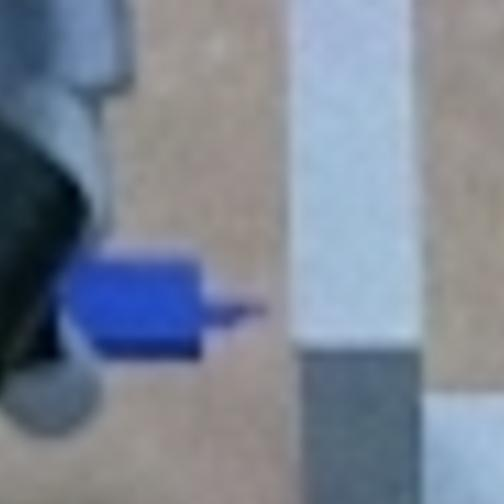

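>>> execute_actions(
  actions=[
    [[0,0,0,0.001,-0.0083,0.00015,-0.62,0,0.91,-0.55,-0.94,0,-0.576,-0.696,-0.94,0,-0.576,-0.696,0.48,-0.678,0.43,-0.14,0.4,-0.9,0,0,0,0,0,0,-0.98,0,-0.95,-0.95,-0.98,0,-0.95,-0.95,-0.98,0,-0.95,-0.95,-0.714,-0.678,-0.9,-0.168,0.4,-0.4]],
  ],
)

Scene clock: 5003.37 s.
left_arm: end_effector_position=(+0.3250, +0.0069, +0.0918) hand_goal=(-0.620, +0.000, +0.910, -0.550, -0.940, +0.000, -0.576, -0.696, -0.940, +0.000, -0.576, -0.696, +0.480, -0.678, +0.430, -0.140) hand_measured=(-0.732, -0.002, +0.880, -0.564, -0.930, +0.000, -0.576, -0.696, -0.932, +0.000, -0.576, -0.696, +0.490, -0.670, +0.336, -0.174) hand_current_ma=(-385, -1, -65, -21, +15, +0, +0, +0, +11, +0, +0, +0, +14, +12, -385, -111) hand_state=(blocked, goal, blocked, goal, goal, goal, goal, goal, goal, goal, goal, goal, goal, goal, blocked, blocked) hand_current_limit=0.40 hand_speed=-0.90 end_effector_quat_wxyz=(-0.474, +0.873, +0.074, +0.090) | right_arm: end_effector_position=(+0.3505, +0.2908, +0.1678) hand_goal=(-0.980, +0.000, -0.950, -0.950, -0.980, +0.000, -0.950, -0.950, -0.980, +0.000, -0.950, -0.950, -0.714, -0.678, -0.900, -0.168) hand_measured=(-0.980, -0.002, -0.948, -0.948, -0.980, -0.002, -0.948, -0.948, -0.980, -0.002, -0.948, -0.948, -0.712, -0.678, -0.896, -0.168) hand_current_ma=(+0, +0, +1, +1, +0, +0, +0, +1, +0, +0, +0, +1, +0, +0, +1, +0) hand_state=(goal, goal, goal, goal, goal, goal, goal, goal, goal, goal, goal, goal, goal, goal, goal, goal) hand_current_limit=0.40 hand_speed=-0.40 end_effector_quat_wxyz=(-0.383, +0.604, +0.393, +0.578)
Joint positions: left_arm=[-0.335 1.292 0.755 -1.384 -0.967 0.881] | right_arm=[0.685 1.247 0.301 0.903 -0.477 1.558]
Joint torques (N m): left_arm=[0.26 -4.07 9.72 0.02 -1.21 -0.16] | right_arm=[-0.73 -3.96 10.02 1.85 0.03 0.14]
Heat: left arm: hottest elbow 36 °C; right arm: hottest elbow 39 °C.
Hand target: left_arm +0.3404, +0.0034, +0.0994; -0.469, +0.873, +0.087, +0.105 | right_arm +0.3626, +0.3017, +0.1902; -0.388, +0.591, +0.388, +0.591
Off the commanded pose: left_arm 0.017 m, 2 deg | right_arm 0.028 m, 2 deg.

>>> execute_actions(
  actions=[
    [[-0.0009,0.0003,-0.0068,-0.0005,0.0043,-0.0001,-0.62,0,0.91,-0.55,-0.94,0,-0.576,-0.696,-0.94,0,-0.576,-0.696,0.48,-0.678,0.43,-0.14,0.4,-0.9,0,0,0,0,0,0,-0.98,0,-0.95,-0.95,-0.98,0,-0.95,-0.95,-0.98,0,-0.95,-0.95,-0.714,-0.678,-0.9,-0.168,0.4,-0.4]],
  ],
)

Scene clock: 5018.17 s.
left_arm: end_effector_position=(+0.3264, +0.0064, +0.0916) hand_goal=(-0.620, +0.000, +0.910, -0.550, -0.940, +0.000, -0.576, -0.696, -0.940, +0.000, -0.576, -0.696, +0.480, -0.678, +0.430, -0.140) hand_measured=(-0.732, -0.002, +0.880, -0.564, -0.930, +0.000, -0.576, -0.696, -0.932, +0.000, -0.576, -0.696, +0.490, -0.670, +0.336, -0.174) hand_current_ma=(-385, -1, -65, -21, +15, +0, +0, +0, +11, +0, +0, +0, +14, +12, -385, -111) hand_state=(blocked, goal, blocked, goal, goal, goal, goal, goal, goal, goal, goal, goal, goal, goal, blocked, blocked) hand_current_limit=0.40 hand_speed=-0.90 end_effector_quat_wxyz=(-0.473, +0.873, +0.076, +0.092) | right_arm: end_effector_position=(+0.3505, +0.2908, +0.1678) hand_goal=(-0.980, +0.000, -0.950, -0.950, -0.980, +0.000, -0.950, -0.950, -0.980, +0.000, -0.950, -0.950, -0.714, -0.678, -0.900, -0.168) hand_measured=(-0.980, -0.002, -0.948, -0.948, -0.980, -0.002, -0.948, -0.948, -0.980, -0.002, -0.948, -0.948, -0.712, -0.678, -0.896, -0.168) hand_current_ma=(+0, +0, +1, +1, +0, +0, +0, +1, +0, +0, +0, +1, +0, +0, +1, +0) hand_state=(goal, goal, goal, goal, goal, goal, goal, goal, goal, goal, goal, goal, goal, goal, goal, goal) hand_current_limit=0.40 hand_speed=-0.40 end_effector_quat_wxyz=(-0.383, +0.604, +0.393, +0.578)
Joint positions: left_arm=[-0.335 1.293 0.755 -1.378 -0.967 0.881] | right_arm=[0.685 1.247 0.301 0.903 -0.477 1.558]
Joint torques (N m): left_arm=[0.56 -3.43 9.65 0.03 -1.03 -0.07] | right_arm=[-0.67 -3.84 10 1.84 0.04 0.14]
Heat: left arm: hottest elbow 36 °C; right arm: hottest elbow 39 °C.
Hand target: left_arm +0.3398, +0.0036, +0.0953; -0.468, +0.874, +0.084, +0.099 | right_arm +0.3626, +0.3017, +0.1902; -0.388, +0.591, +0.388, +0.591
Off the commanded pose: left_arm 0.014 m, 1 deg | right_arm 0.028 m, 2 deg.

>>> execute_actions(
  actions=[
    [[-0.002,0.0006,-0.005,-0.0004,0.0035,-0.0001,-0.62,0,0.91,-0.55,-0.94,0,-0.576,-0.696,-0.94,0,-0.576,-0.696,0.48,-0.678,0.43,-0.14,0.4,-0.9,0,0,0,0,0,0,-0.98,0,-0.95,-0.95,-0.98,0,-0.95,-0.95,-0.98,0,-0.95,-0.95,-0.714,-0.678,-0.9,-0.168,0.4,-0.4]],
  ],
)

Scene clock: 5028.00 s.
left_arm: end_effector_position=(+0.3266, +0.0060, +0.0895) hand_goal=(-0.620, +0.000, +0.910, -0.550, -0.940, +0.000, -0.576, -0.696, -0.940, +0.000, -0.576, -0.696, +0.480, -0.678, +0.430, -0.140) hand_measured=(-0.732, -0.002, +0.880, -0.564, -0.930, +0.000, -0.576, -0.696, -0.932, +0.000, -0.576, -0.696, +0.490, -0.670, +0.336, -0.174) hand_current_ma=(-385, -1, -65, -21, +15, +0, +0, +0, +11, +0, +0, +0, +14, +12, -385, -111) hand_state=(blocked, goal, blocked, goal, goal, goal, goal, goal, goal, goal, goal, goal, goal, goal, blocked, blocked) hand_current_limit=0.40 hand_speed=-0.90 end_effector_quat_wxyz=(-0.473, +0.873, +0.075, +0.090) | right_arm: end_effector_position=(+0.3505, +0.2908, +0.1678) hand_goal=(-0.980, +0.000, -0.950, -0.950, -0.980, +0.000, -0.950, -0.950, -0.980, +0.000, -0.950, -0.950, -0.714, -0.678, -0.900, -0.168) hand_measured=(-0.980, -0.002, -0.948, -0.948, -0.980, -0.002, -0.948, -0.948, -0.980, -0.002, -0.948, -0.948, -0.712, -0.678, -0.896, -0.168) hand_current_ma=(+0, +0, +1, +1, +0, +0, +0, +1, +0, +0, +0, +1, +0, +0, +1, +0) hand_state=(goal, goal, goal, goal, goal, goal, goal, goal, goal, goal, goal, goal, goal, goal, goal, goal) hand_current_limit=0.40 hand_speed=-0.40 end_effector_quat_wxyz=(-0.383, +0.604, +0.393, +0.578)
Joint positions: left_arm=[-0.335 1.299 0.755 -1.374 -0.964 0.882] | right_arm=[0.685 1.247 0.301 0.903 -0.477 1.558]
Joint torques (N m): left_arm=[0.85 -3.6 9.46 0.03 -0.98 -0.02] | right_arm=[-0.73 -3.78 10.03 1.87 0.03 0.14]
Heat: left arm: hottest elbow 36 °C; right arm: hottest elbow 39 °C.
Hand target: left_arm +0.3386, +0.0040, +0.0923; -0.468, +0.875, +0.081, +0.094 | right_arm +0.3626, +0.3017, +0.1902; -0.388, +0.591, +0.388, +0.591
Off the commanded pose: left_arm 0.013 m, 1 deg | right_arm 0.028 m, 2 deg.

>>> execute_actions(
  actions=[
    [[0.0045,-0.0003,0.006,0,0,0,-0.62,0,0.91,-0.55,-0.94,0,-0.576,-0.696,-0.94,0,-0.576,-0.696,0.48,-0.678,0.43,-0.14,0.4,-0.9,0,0,0,0,0,0,-0.98,0,-0.95,-0.95,-0.98,0,-0.95,-0.95,-0.98,0,-0.95,-0.95,-0.714,-0.678,-0.9,-0.168,0.4,-0.4]],
  ],
)

>>> execute_actions(
  actions=[
    [[0.003,0.0003,0.002,0,0,0,-0.62,0,0.91,-0.55,-0.94,0,-0.576,-0.696,-0.94,0,-0.576,-0.696,0.48,-0.678,0.43,-0.14,0.4,-0.9,0,0,0,0,0,0,-0.98,0,-0.95,-0.95,-0.98,0,-0.95,-0.95,-0.98,0,-0.95,-0.95,-0.714,-0.678,-0.9,-0.168,0.4,-0.4]],
  ],
)

Scene clock: 5041.20 s.
left_arm: end_effector_position=(+0.3263, +0.0065, +0.0894) hand_goal=(-0.620, +0.000, +0.910, -0.550, -0.940, +0.000, -0.576, -0.696, -0.940, +0.000, -0.576, -0.696, +0.480, -0.678, +0.430, -0.140) hand_measured=(-0.732, -0.002, +0.880, -0.564, -0.930, +0.000, -0.576, -0.696, -0.932, +0.000, -0.576, -0.696, +0.490, -0.670, +0.336, -0.174) hand_current_ma=(-385, -1, -65, -21, +15, +0, +0, +0, +11, +0, +0, +0, +14, +12, -385, -111) hand_state=(blocked, goal, blocked, goal, goal, goal, goal, goal, goal, goal, goal, goal, goal, goal, blocked, blocked) hand_current_limit=0.40 hand_speed=-0.90 end_effector_quat_wxyz=(-0.473, +0.873, +0.074, +0.089) | right_arm: end_effector_position=(+0.3505, +0.2908, +0.1678) hand_goal=(-0.980, +0.000, -0.950, -0.950, -0.980, +0.000, -0.950, -0.950, -0.980, +0.000, -0.950, -0.950, -0.714, -0.678, -0.900, -0.168) hand_measured=(-0.980, -0.002, -0.948, -0.948, -0.980, -0.002, -0.948, -0.948, -0.980, -0.002, -0.948, -0.948, -0.712, -0.678, -0.896, -0.168) hand_current_ma=(+0, +0, +1, +1, +0, +0, +0, +1, +0, +0, +0, +1, +0, +0, +1, +0) hand_state=(goal, goal, goal, goal, goal, goal, goal, goal, goal, goal, goal, goal, goal, goal, goal, goal) hand_current_limit=0.40 hand_speed=-0.40 end_effector_quat_wxyz=(-0.383, +0.604, +0.393, +0.578)
Joint positions: left_arm=[-0.333 1.299 0.755 -1.374 -0.964 0.886] | right_arm=[0.685 1.247 0.301 0.903 -0.477 1.558]
Joint torques (N m): left_arm=[0.85 -3.55 10.29 -0.28 -1.02 -0.02] | right_arm=[-0.67 -3.9 10 1.87 0.03 0.14]
Heat: left arm: hottest elbow 36 °C; right arm: hottest elbow 39 °C.
Hand target: left_arm +0.3414, +0.0038, +0.0959; -0.468, +0.875, +0.081, +0.094 | right_arm +0.3626, +0.3017, +0.1902; -0.388, +0.591, +0.388, +0.591
Off the commanded pose: left_arm 0.017 m, 1 deg | right_arm 0.028 m, 2 deg.

Scene clock: 5041.90 s.
left_arm: end_effector_position=(+0.3259, +0.0072, +0.0890) hand_goal=(-0.620, +0.000, +0.910, -0.550, -0.940, +0.000, -0.576, -0.696, -0.940, +0.000, -0.576, -0.696, +0.480, -0.678, +0.430, -0.140) hand_measured=(-0.732, -0.002, +0.880, -0.564, -0.930, +0.000, -0.576, -0.696, -0.932, +0.000, -0.576, -0.696, +0.490, -0.670, +0.336, -0.174) hand_current_ma=(-385, -1, -65, -21, +15, +0, +0, +0, +11, +0, +0, +0, +14, +12, -385, -111) hand_state=(blocked, goal, blocked, goal, goal, goal, goal, goal, goal, goal, goal, goal, goal, goal, blocked, blocked) hand_current_limit=0.40 hand_speed=-0.90 end_effector_quat_wxyz=(-0.474, +0.873, +0.073, +0.087) | right_arm: end_effector_position=(+0.3505, +0.2908, +0.1678) hand_goal=(-0.980, +0.000, -0.950, -0.950, -0.980, +0.000, -0.950, -0.950, -0.980, +0.000, -0.950, -0.950, -0.714, -0.678, -0.900, -0.168) hand_measured=(-0.980, -0.002, -0.948, -0.948, -0.980, -0.002, -0.948, -0.948, -0.980, -0.002, -0.948, -0.948, -0.712, -0.678, -0.896, -0.168) hand_current_ma=(+0, +0, +1, +1, +0, +0, +0, +1, +0, +0, +0, +1, +0, +0, +1, +0) hand_state=(goal, goal, goal, goal, goal, goal, goal, goal, goal, goal, goal, goal, goal, goal, goal, goal) hand_current_limit=0.40 hand_speed=-0.40 end_effector_quat_wxyz=(-0.383, +0.604, +0.393, +0.578)
Joint positions: left_arm=[-0.331 1.299 0.755 -1.374 -0.964 0.89] | right_arm=[0.685 1.247 0.301 0.903 -0.477 1.558]
Joint torques (N m): left_arm=[0.85 -3.49 10.67 -0.32 -1.05 0.01] | right_arm=[-0.79 -4.01 10.03 1.87 0.03 0.15]
Heat: left arm: hottest elbow 36 °C; right arm: hottest elbow 39 °C.
Hand target: left_arm +0.3431, +0.0040, +0.0972; -0.468, +0.875, +0.081, +0.094 | right_arm +0.3626, +0.3017, +0.1902; -0.388, +0.591, +0.388, +0.591
Off the commanded pose: left_arm 0.019 m, 1 deg | right_arm 0.028 m, 2 deg.

>>> execute_actions(
  actions=[
    [[0.004,-0.0013,0.001,0,0,0,-0.62,0,0.91,-0.55,-0.94,0,-0.576,-0.696,-0.94,0,-0.576,-0.696,0.48,-0.678,0.43,-0.14,0.4,-0.9,0,0,0,0,0,0,-0.98,0,-0.95,-0.95,-0.98,0,-0.95,-0.95,-0.98,0,-0.95,-0.95,-0.714,-0.678,-0.9,-0.168,0.4,-0.4]],
  ],
)

Scene clock: 5050.27 s.
left_arm: end_effector_position=(+0.3287, +0.0062, +0.0898) hand_goal=(-0.620, +0.000, +0.910, -0.550, -0.940, +0.000, -0.576, -0.696, -0.940, +0.000, -0.576, -0.696, +0.480, -0.678, +0.430, -0.140) hand_measured=(-0.732, -0.002, +0.880, -0.564, -0.930, +0.000, -0.576, -0.696, -0.932, +0.000, -0.576, -0.696, +0.490, -0.670, +0.336, -0.174) hand_current_ma=(-385, -1, -65, -21, +15, +0, +0, +0, +11, +0, +0, +0, +15, +13, -385, -111) hand_state=(blocked, goal, blocked, goal, goal, goal, goal, goal, goal, goal, goal, goal, goal, goal, blocked, blocked) hand_current_limit=0.40 hand_speed=-0.90 end_effector_quat_wxyz=(-0.474, +0.873, +0.073, +0.088) | right_arm: end_effector_position=(+0.3505, +0.2908, +0.1678) hand_goal=(-0.980, +0.000, -0.950, -0.950, -0.980, +0.000, -0.950, -0.950, -0.980, +0.000, -0.950, -0.950, -0.714, -0.678, -0.900, -0.168) hand_measured=(-0.980, -0.002, -0.948, -0.948, -0.980, -0.002, -0.948, -0.948, -0.980, -0.002, -0.948, -0.948, -0.712, -0.678, -0.896, -0.168) hand_current_ma=(+0, +0, +1, +1, +0, +0, +0, +1, +0, +0, +0, +1, +0, +0, +1, +0) hand_state=(goal, goal, goal, goal, goal, goal, goal, goal, goal, goal, goal, goal, goal, goal, goal, goal) hand_current_limit=0.40 hand_speed=-0.40 end_effector_quat_wxyz=(-0.383, +0.604, +0.393, +0.578)
Joint positions: left_arm=[-0.331 1.305 0.763 -1.374 -0.964 0.891] | right_arm=[0.685 1.247 0.301 0.903 -0.477 1.558]
Joint torques (N m): left_arm=[0.79 -3.55 10.67 -0.35 -1.05 -0.03] | right_arm=[-0.73 -3.96 10 1.87 0.03 0.14]
Heat: left arm: hottest elbow 36 °C; right arm: hottest elbow 39 °C.
Hand target: left_arm +0.3456, +0.0032, +0.0978; -0.468, +0.875, +0.081, +0.094 | right_arm +0.3626, +0.3017, +0.1902; -0.388, +0.591, +0.388, +0.591
Off the commanded pose: left_arm 0.019 m, 1 deg | right_arm 0.028 m, 2 deg.

>>> execute_actions(
  actions=[
    [[0.004,0.0015,0.0003,0,0,0,-0.62,0,0.91,-0.55,-0.94,0,-0.576,-0.696,-0.94,0,-0.576,-0.696,0.48,-0.678,0.43,-0.14,0.4,-0.9,0,0,0,0,0,0,-0.98,0,-0.95,-0.95,-0.98,0,-0.95,-0.95,-0.98,0,-0.95,-0.95,-0.714,-0.678,-0.9,-0.168,0.4,-0.4]],
  ],
  cameras=["all"],
)

>>> zoom_image(
  camera="cam_right_wrist",
  region=[248, 122, 276, 150],
)

>>> zoom_image(
  camera="cam_left_wrist",
  region=[40, 160, 100, 220],
)

>>> zoom_image(
  camera="cam_high",
  region=[200, 115, 232, 147],
)

Scene clock: 5057.53 s.
left_arm: end_effector_position=(+0.3288, +0.0075, +0.0893) hand_goal=(-0.620, +0.000, +0.910, -0.550, -0.940, +0.000, -0.576, -0.696, -0.940, +0.000, -0.576, -0.696, +0.480, -0.678, +0.430, -0.140) hand_measured=(-0.732, -0.002, +0.880, -0.564, -0.930, +0.000, -0.576, -0.696, -0.932, +0.000, -0.576, -0.696, +0.490, -0.670, +0.336, -0.174) hand_current_ma=(-385, -1, -65, -21, +15, +0, +0, +0, +11, +0, +0, +0, +15, +13, -385, -111) hand_state=(blocked, goal, blocked, goal, goal, goal, goal, goal, goal, goal, goal, goal, goal, goal, blocked, blocked) hand_current_limit=0.40 hand_speed=-0.90 end_effector_quat_wxyz=(-0.474, +0.873, +0.071, +0.084) | right_arm: end_effector_position=(+0.3505, +0.2908, +0.1678) hand_goal=(-0.980, +0.000, -0.950, -0.950, -0.980, +0.000, -0.950, -0.950, -0.980, +0.000, -0.950, -0.950, -0.714, -0.678, -0.900, -0.168) hand_measured=(-0.980, -0.002, -0.948, -0.948, -0.980, -0.002, -0.948, -0.948, -0.980, -0.002, -0.948, -0.948, -0.712, -0.678, -0.896, -0.168) hand_current_ma=(+0, +0, +1, +1, +0, +0, +0, +1, +0, +0, +0, +1, +0, +0, +1, +0) hand_state=(goal, goal, goal, goal, goal, goal, goal, goal, goal, goal, goal, goal, goal, goal, goal, goal) hand_current_limit=0.40 hand_speed=-0.40 end_effector_quat_wxyz=(-0.383, +0.604, +0.393, +0.578)
Joint positions: left_arm=[-0.325 1.309 0.765 -1.374 -0.964 0.901] | right_arm=[0.685 1.247 0.301 0.903 -0.477 1.558]
Joint torques (N m): left_arm=[0.79 -3.66 10.78 -0.13 -1.12 -0.03] | right_arm=[-0.79 -3.96 9.99 1.84 0.04 0.14]
Heat: left arm: hottest elbow 36 °C; right arm: hottest elbow 39 °C.
Hand target: left_arm +0.3481, +0.0040, +0.0980; -0.468, +0.875, +0.081, +0.095 | right_arm +0.3626, +0.3017, +0.1902; -0.388, +0.591, +0.388, +0.591
Off the commanded pose: left_arm 0.021 m, 2 deg | right_arm 0.028 m, 2 deg.

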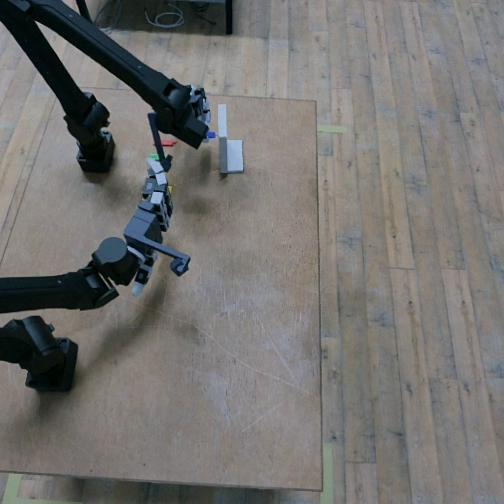

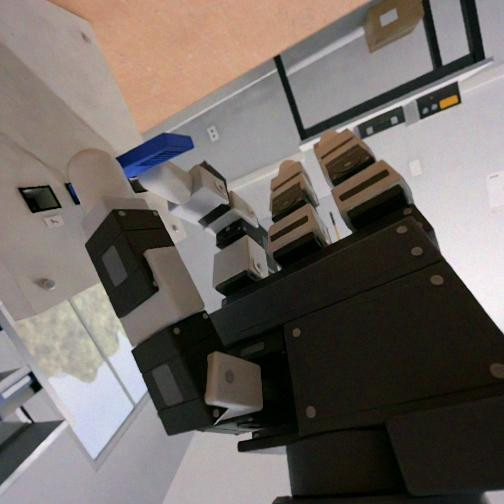

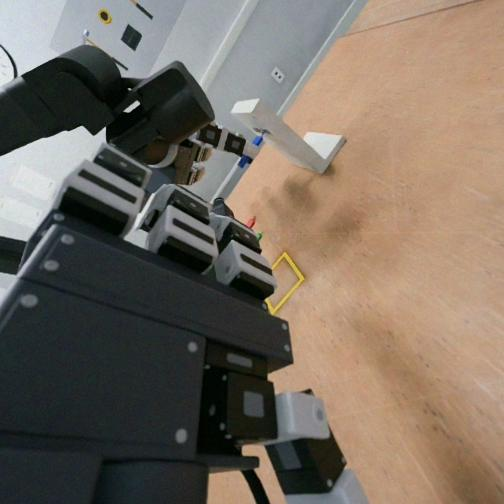

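Scaled by 18.000 from the camera's 504x504 image, which has a finer 720x720 frame.

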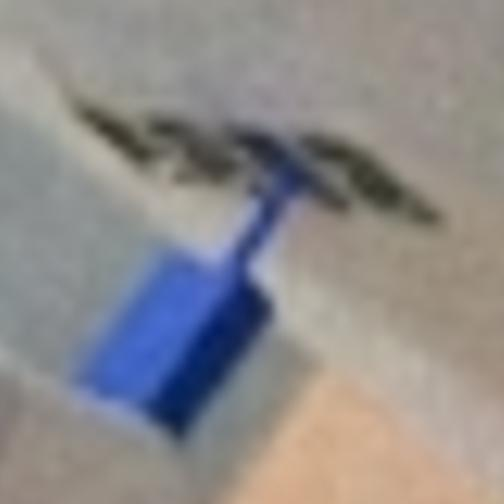

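Scaled by 8.400 from the camera's 504x504 image, which has a finer 720x720 frame.

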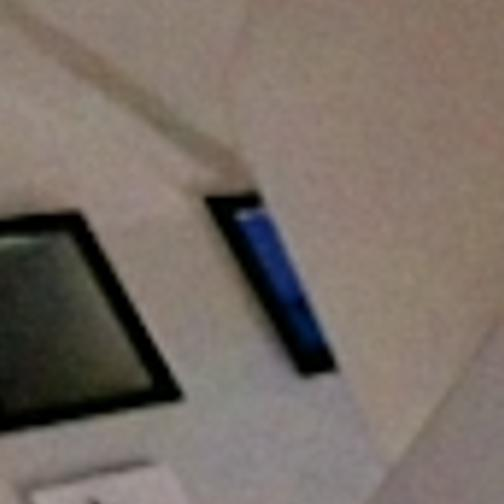

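Scaled by 15.750 from the camera's 504x504 image, which has a finer 720x720 frame.

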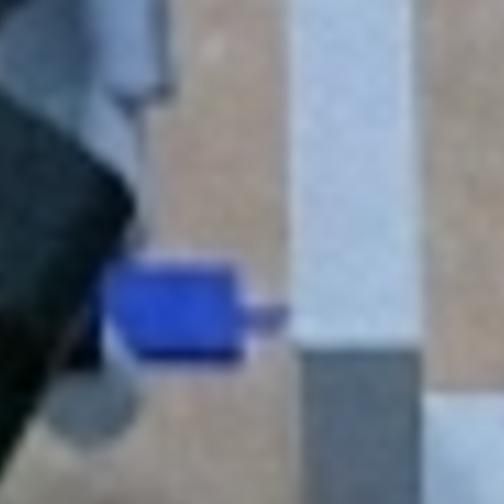

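>>> zoom_image(
  camera="cam_right_wrist",
  region=[254, 124, 272, 142],
)

Scaled by 28.000 from the camera's 504x504 image, which has a finer 720x720 frame.

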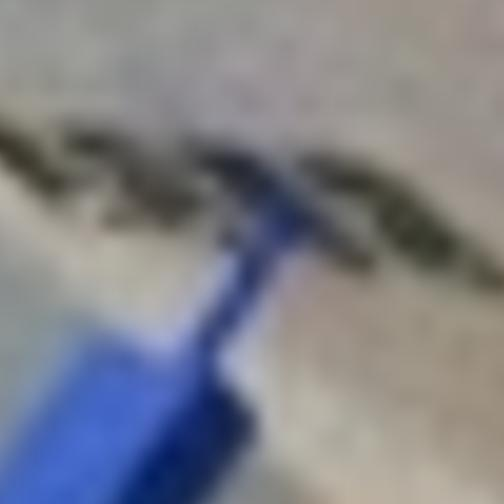

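>>> execute_actions(
  actions=[
    [[-0.0106,0.0036,-0.0025,0.00025,-0.0021,0.00004,-0.62,0,0.91,-0.55,-0.94,0,-0.576,-0.696,-0.94,0,-0.576,-0.696,0.48,-0.678,0.43,-0.14,0.4,-0.9,0,0,0,0,0,0,-0.98,0,-0.95,-0.95,-0.98,0,-0.95,-0.95,-0.98,0,-0.95,-0.95,-0.714,-0.678,-0.9,-0.168,0.4,-0.4]],
    [[-0.0106,0.0036,-0.0025,0.00025,-0.0021,0.00004,-0.62,0,0.91,-0.55,-0.94,0,-0.576,-0.696,-0.94,0,-0.576,-0.696,0.48,-0.678,0.43,-0.14,0.4,-0.9,0,0,0,0,0,0,-0.98,0,-0.95,-0.95,-0.98,0,-0.95,-0.95,-0.98,0,-0.95,-0.95,-0.714,-0.678,-0.9,-0.168,0.4,-0.4]],
    [[-0.0106,0.0036,-0.0025,0.00025,-0.0021,0.00004,-0.62,0,0.91,-0.55,-0.94,0,-0.576,-0.696,-0.94,0,-0.576,-0.696,0.48,-0.678,0.43,-0.14,0.4,-0.9,0,0,0,0,0,0,-0.98,0,-0.95,-0.95,-0.98,0,-0.95,-0.95,-0.98,0,-0.95,-0.95,-0.714,-0.678,-0.9,-0.168,0.4,-0.4]],
  ],
)

>>> execute_actions(
  actions=[
    [[-0.0106,0.0036,-0.0025,0.00025,-0.0021,0.00004,-0.62,0,0.91,-0.55,-0.94,0,-0.576,-0.696,-0.94,0,-0.576,-0.696,0.48,-0.678,0.43,-0.14,0.4,-0.9,0,0,0,0,0,0,-0.98,0,-0.95,-0.95,-0.98,0,-0.95,-0.95,-0.98,0,-0.95,-0.95,-0.714,-0.678,-0.9,-0.168,0.4,-0.4]],
  ],
)

Scene clock: 5115.93 s.
left_arm: end_effector_position=(+0.3287, +0.0081, +0.0934) hand_goal=(-0.620, +0.000, +0.910, -0.550, -0.940, +0.000, -0.576, -0.696, -0.940, +0.000, -0.576, -0.696, +0.480, -0.678, +0.430, -0.140) hand_measured=(-0.732, -0.002, +0.880, -0.564, -0.930, +0.000, -0.576, -0.696, -0.932, +0.000, -0.576, -0.696, +0.492, -0.668, +0.336, -0.174) hand_current_ma=(-385, -1, -65, -21, +15, +0, +0, +0, +11, +0, +0, +0, +19, +16, -385, -111) hand_state=(blocked, goal, blocked, goal, goal, goal, goal, goal, goal, goal, goal, goal, goal, goal, blocked, blocked) hand_current_limit=0.40 hand_speed=-0.90 end_effector_quat_wxyz=(-0.470, +0.874, +0.078, +0.097) | right_arm: end_effector_position=(+0.3505, +0.2908, +0.1678) hand_goal=(-0.980, +0.000, -0.950, -0.950, -0.980, +0.000, -0.950, -0.950, -0.980, +0.000, -0.950, -0.950, -0.714, -0.678, -0.900, -0.168) hand_measured=(-0.980, -0.002, -0.948, -0.948, -0.980, -0.002, -0.948, -0.948, -0.980, -0.002, -0.948, -0.948, -0.712, -0.678, -0.896, -0.168) hand_current_ma=(+0, +0, +1, +1, +0, +0, +0, +1, +0, +0, +0, +1, +0, +0, +1, +0) hand_state=(goal, goal, goal, goal, goal, goal, goal, goal, goal, goal, goal, goal, goal, goal, goal, goal) hand_current_limit=0.40 hand_speed=-0.40 end_effector_quat_wxyz=(-0.383, +0.604, +0.393, +0.578)
Joint positions: left_arm=[-0.325 1.282 0.753 -1.358 -0.968 0.901] | right_arm=[0.685 1.247 0.301 0.903 -0.477 1.558]
Joint torques (N m): left_arm=[0.5 -5.19 6.93 0.08 -1.24 -0.15] | right_arm=[-0.79 -4.01 10.02 1.85 0.04 0.14]
Heat: left arm: hottest elbow 39 °C; right arm: hottest elbow 39 °C.
Hand target: left_arm +0.3289, +0.0105, +0.0935; -0.469, +0.873, +0.086, +0.103 | right_arm +0.3626, +0.3017, +0.1902; -0.388, +0.591, +0.388, +0.591
Off the commanded pose: left_arm 0.002 m, 1 deg | right_arm 0.028 m, 2 deg.

Scene clock: 5116.63 s.
left_arm: end_effector_position=(+0.3224, +0.0108, +0.0918) hand_goal=(-0.620, +0.000, +0.910, -0.550, -0.940, +0.000, -0.576, -0.696, -0.940, +0.000, -0.576, -0.696, +0.480, -0.678, +0.430, -0.140) hand_measured=(-0.732, -0.002, +0.880, -0.564, -0.930, +0.000, -0.576, -0.696, -0.932, +0.000, -0.576, -0.696, +0.492, -0.668, +0.336, -0.174) hand_current_ma=(-385, -1, -65, -21, +15, +0, +0, +0, +11, +0, +0, +0, +19, +16, -385, -111) hand_state=(blocked, goal, blocked, goal, goal, goal, goal, goal, goal, goal, goal, goal, goal, goal, blocked, blocked) hand_current_limit=0.40 hand_speed=-0.90 end_effector_quat_wxyz=(-0.471, +0.873, +0.079, +0.100) | right_arm: end_effector_position=(+0.3505, +0.2908, +0.1678) hand_goal=(-0.980, +0.000, -0.950, -0.950, -0.980, +0.000, -0.950, -0.950, -0.980, +0.000, -0.950, -0.950, -0.714, -0.678, -0.900, -0.168) hand_measured=(-0.980, -0.002, -0.948, -0.948, -0.980, -0.002, -0.948, -0.948, -0.980, -0.002, -0.948, -0.948, -0.712, -0.678, -0.896, -0.168) hand_current_ma=(+0, +0, +1, +1, +0, +0, +0, +1, +0, +0, +0, +1, +0, +0, +1, +0) hand_state=(goal, goal, goal, goal, goal, goal, goal, goal, goal, goal, goal, goal, goal, goal, goal, goal) hand_current_limit=0.40 hand_speed=-0.40 end_effector_quat_wxyz=(-0.383, +0.604, +0.393, +0.578)
Joint positions: left_arm=[-0.325 1.263 0.731 -1.352 -0.971 0.898] | right_arm=[0.685 1.247 0.301 0.903 -0.477 1.558]
Joint torques (N m): left_arm=[0.38 -5.01 6.94 0.09 -1.22 -0.16] | right_arm=[-0.73 -3.96 10.03 1.85 0.04 0.14]
Heat: left arm: hottest elbow 39 °C; right arm: hottest elbow 39 °C.
Hand target: left_arm +0.3225, +0.0127, +0.0919; -0.469, +0.873, +0.087, +0.106 | right_arm +0.3626, +0.3017, +0.1902; -0.388, +0.591, +0.388, +0.591
Off the commanded pose: left_arm 0.002 m, 1 deg | right_arm 0.028 m, 2 deg.

>>> execute_actions(
  actions=[],
  cameras=["all"],
)

>>> zoom_image(
  camera="cam_right_wrist",
  region=[220, 115, 290, 185],
)

>>> zoom_image(
  camera="cam_right_wrist",
  region=[248, 122, 276, 150],
)

>>> zoom_image(
  camera="cam_left_wrist",
  region=[40, 160, 100, 220],
)

Scene clock: 5128.07 s.
left_arm: end_effector_position=(+0.3224, +0.0108, +0.0918) hand_goal=(-0.620, +0.000, +0.910, -0.550, -0.940, +0.000, -0.576, -0.696, -0.940, +0.000, -0.576, -0.696, +0.480, -0.678, +0.430, -0.140) hand_measured=(-0.732, -0.002, +0.880, -0.564, -0.930, +0.000, -0.576, -0.696, -0.932, +0.000, -0.576, -0.696, +0.492, -0.668, +0.336, -0.174) hand_current_ma=(-385, -1, -65, -21, +15, +0, +0, +0, +11, +0, +0, +0, +19, +16, -385, -111) hand_state=(blocked, goal, blocked, goal, goal, goal, goal, goal, goal, goal, goal, goal, goal, goal, blocked, blocked) hand_current_limit=0.40 hand_speed=-0.90 end_effector_quat_wxyz=(-0.471, +0.873, +0.079, +0.100) | right_arm: end_effector_position=(+0.3505, +0.2908, +0.1678) hand_goal=(-0.980, +0.000, -0.950, -0.950, -0.980, +0.000, -0.950, -0.950, -0.980, +0.000, -0.950, -0.950, -0.714, -0.678, -0.900, -0.168) hand_measured=(-0.980, -0.002, -0.948, -0.948, -0.980, -0.002, -0.948, -0.948, -0.980, -0.002, -0.948, -0.948, -0.712, -0.678, -0.896, -0.168) hand_current_ma=(+0, +0, +1, +1, +0, +0, +0, +1, +0, +0, +0, +1, +0, +0, +1, +0) hand_state=(goal, goal, goal, goal, goal, goal, goal, goal, goal, goal, goal, goal, goal, goal, goal, goal) hand_current_limit=0.40 hand_speed=-0.40 end_effector_quat_wxyz=(-0.383, +0.604, +0.393, +0.578)
Joint positions: left_arm=[-0.325 1.263 0.731 -1.352 -0.971 0.898] | right_arm=[0.685 1.247 0.301 0.903 -0.477 1.558]
Joint velocities: within noise
Joint torques (N m): left_arm=[0.38 -5.01 6.93 0.1 -1.22 -0.16] | right_arm=[-0.73 -4.01 10.03 1.84 0.03 0.14]
Motor temperatures (°C): left_arm=[23 28 38 24 27 25] | right_arm=[23 26 40 24 26 25]
Heat: left arm: hottest elbow 38 °C; right arm: hottest elbow 40 °C.
Hand target: left_arm +0.3225, +0.0127, +0.0919; -0.469, +0.873, +0.087, +0.106 | right_arm +0.3626, +0.3017, +0.1902; -0.388, +0.591, +0.388, +0.591
Off the commanded pose: left_arm 0.002 m, 1 deg | right_arm 0.028 m, 2 deg.

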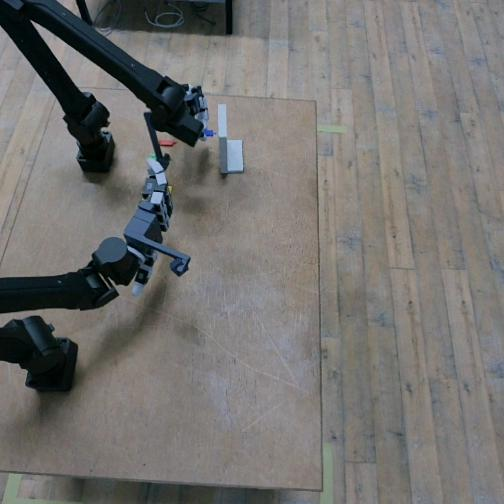

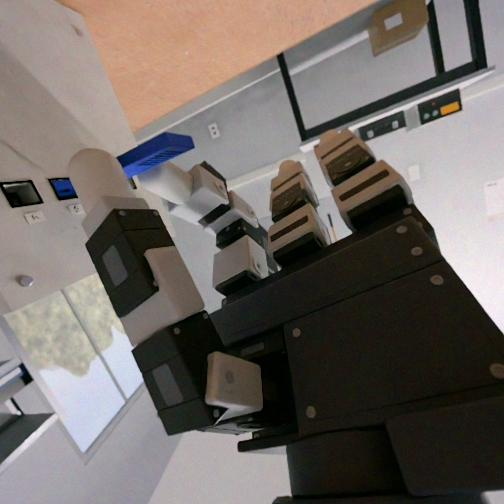

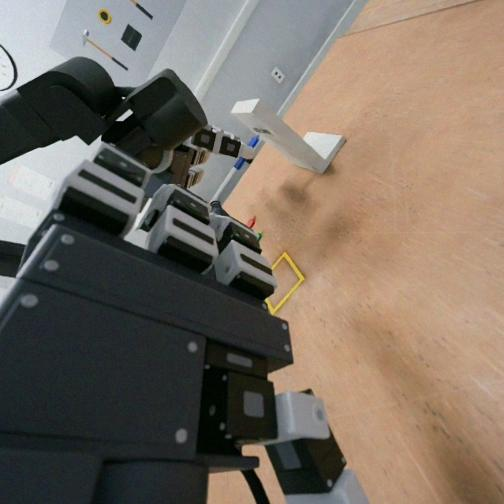

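Scaled by 7.200 from the camera's 504x504 image, which has a finer 720x720 frame.

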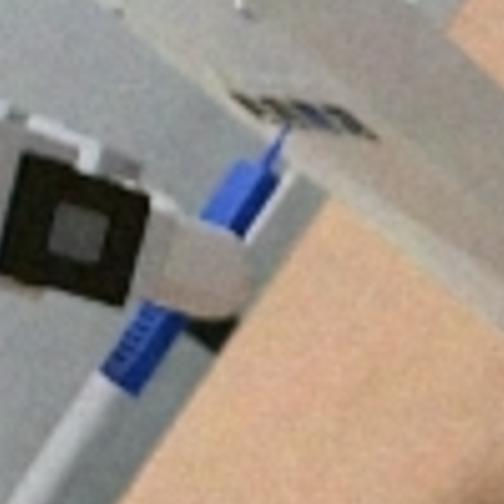

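Scaled by 18.000 from the camera's 504x504 image, which has a finer 720x720 frame.

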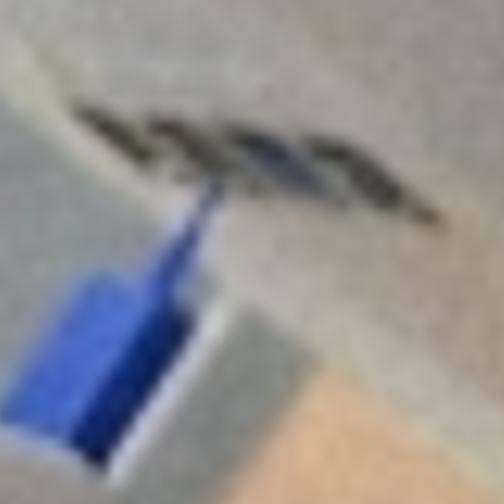

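Scaled by 8.400 from the camera's 504x504 image, which has a finer 720x720 frame.

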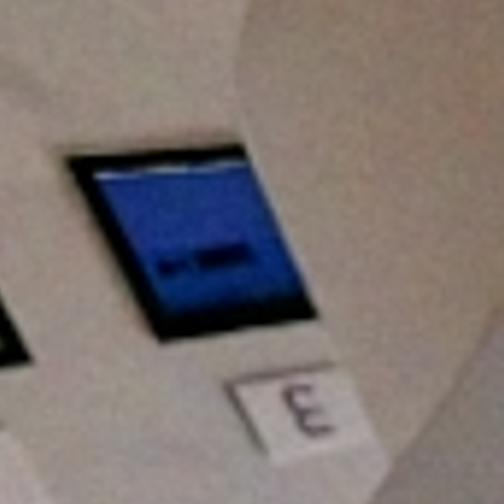

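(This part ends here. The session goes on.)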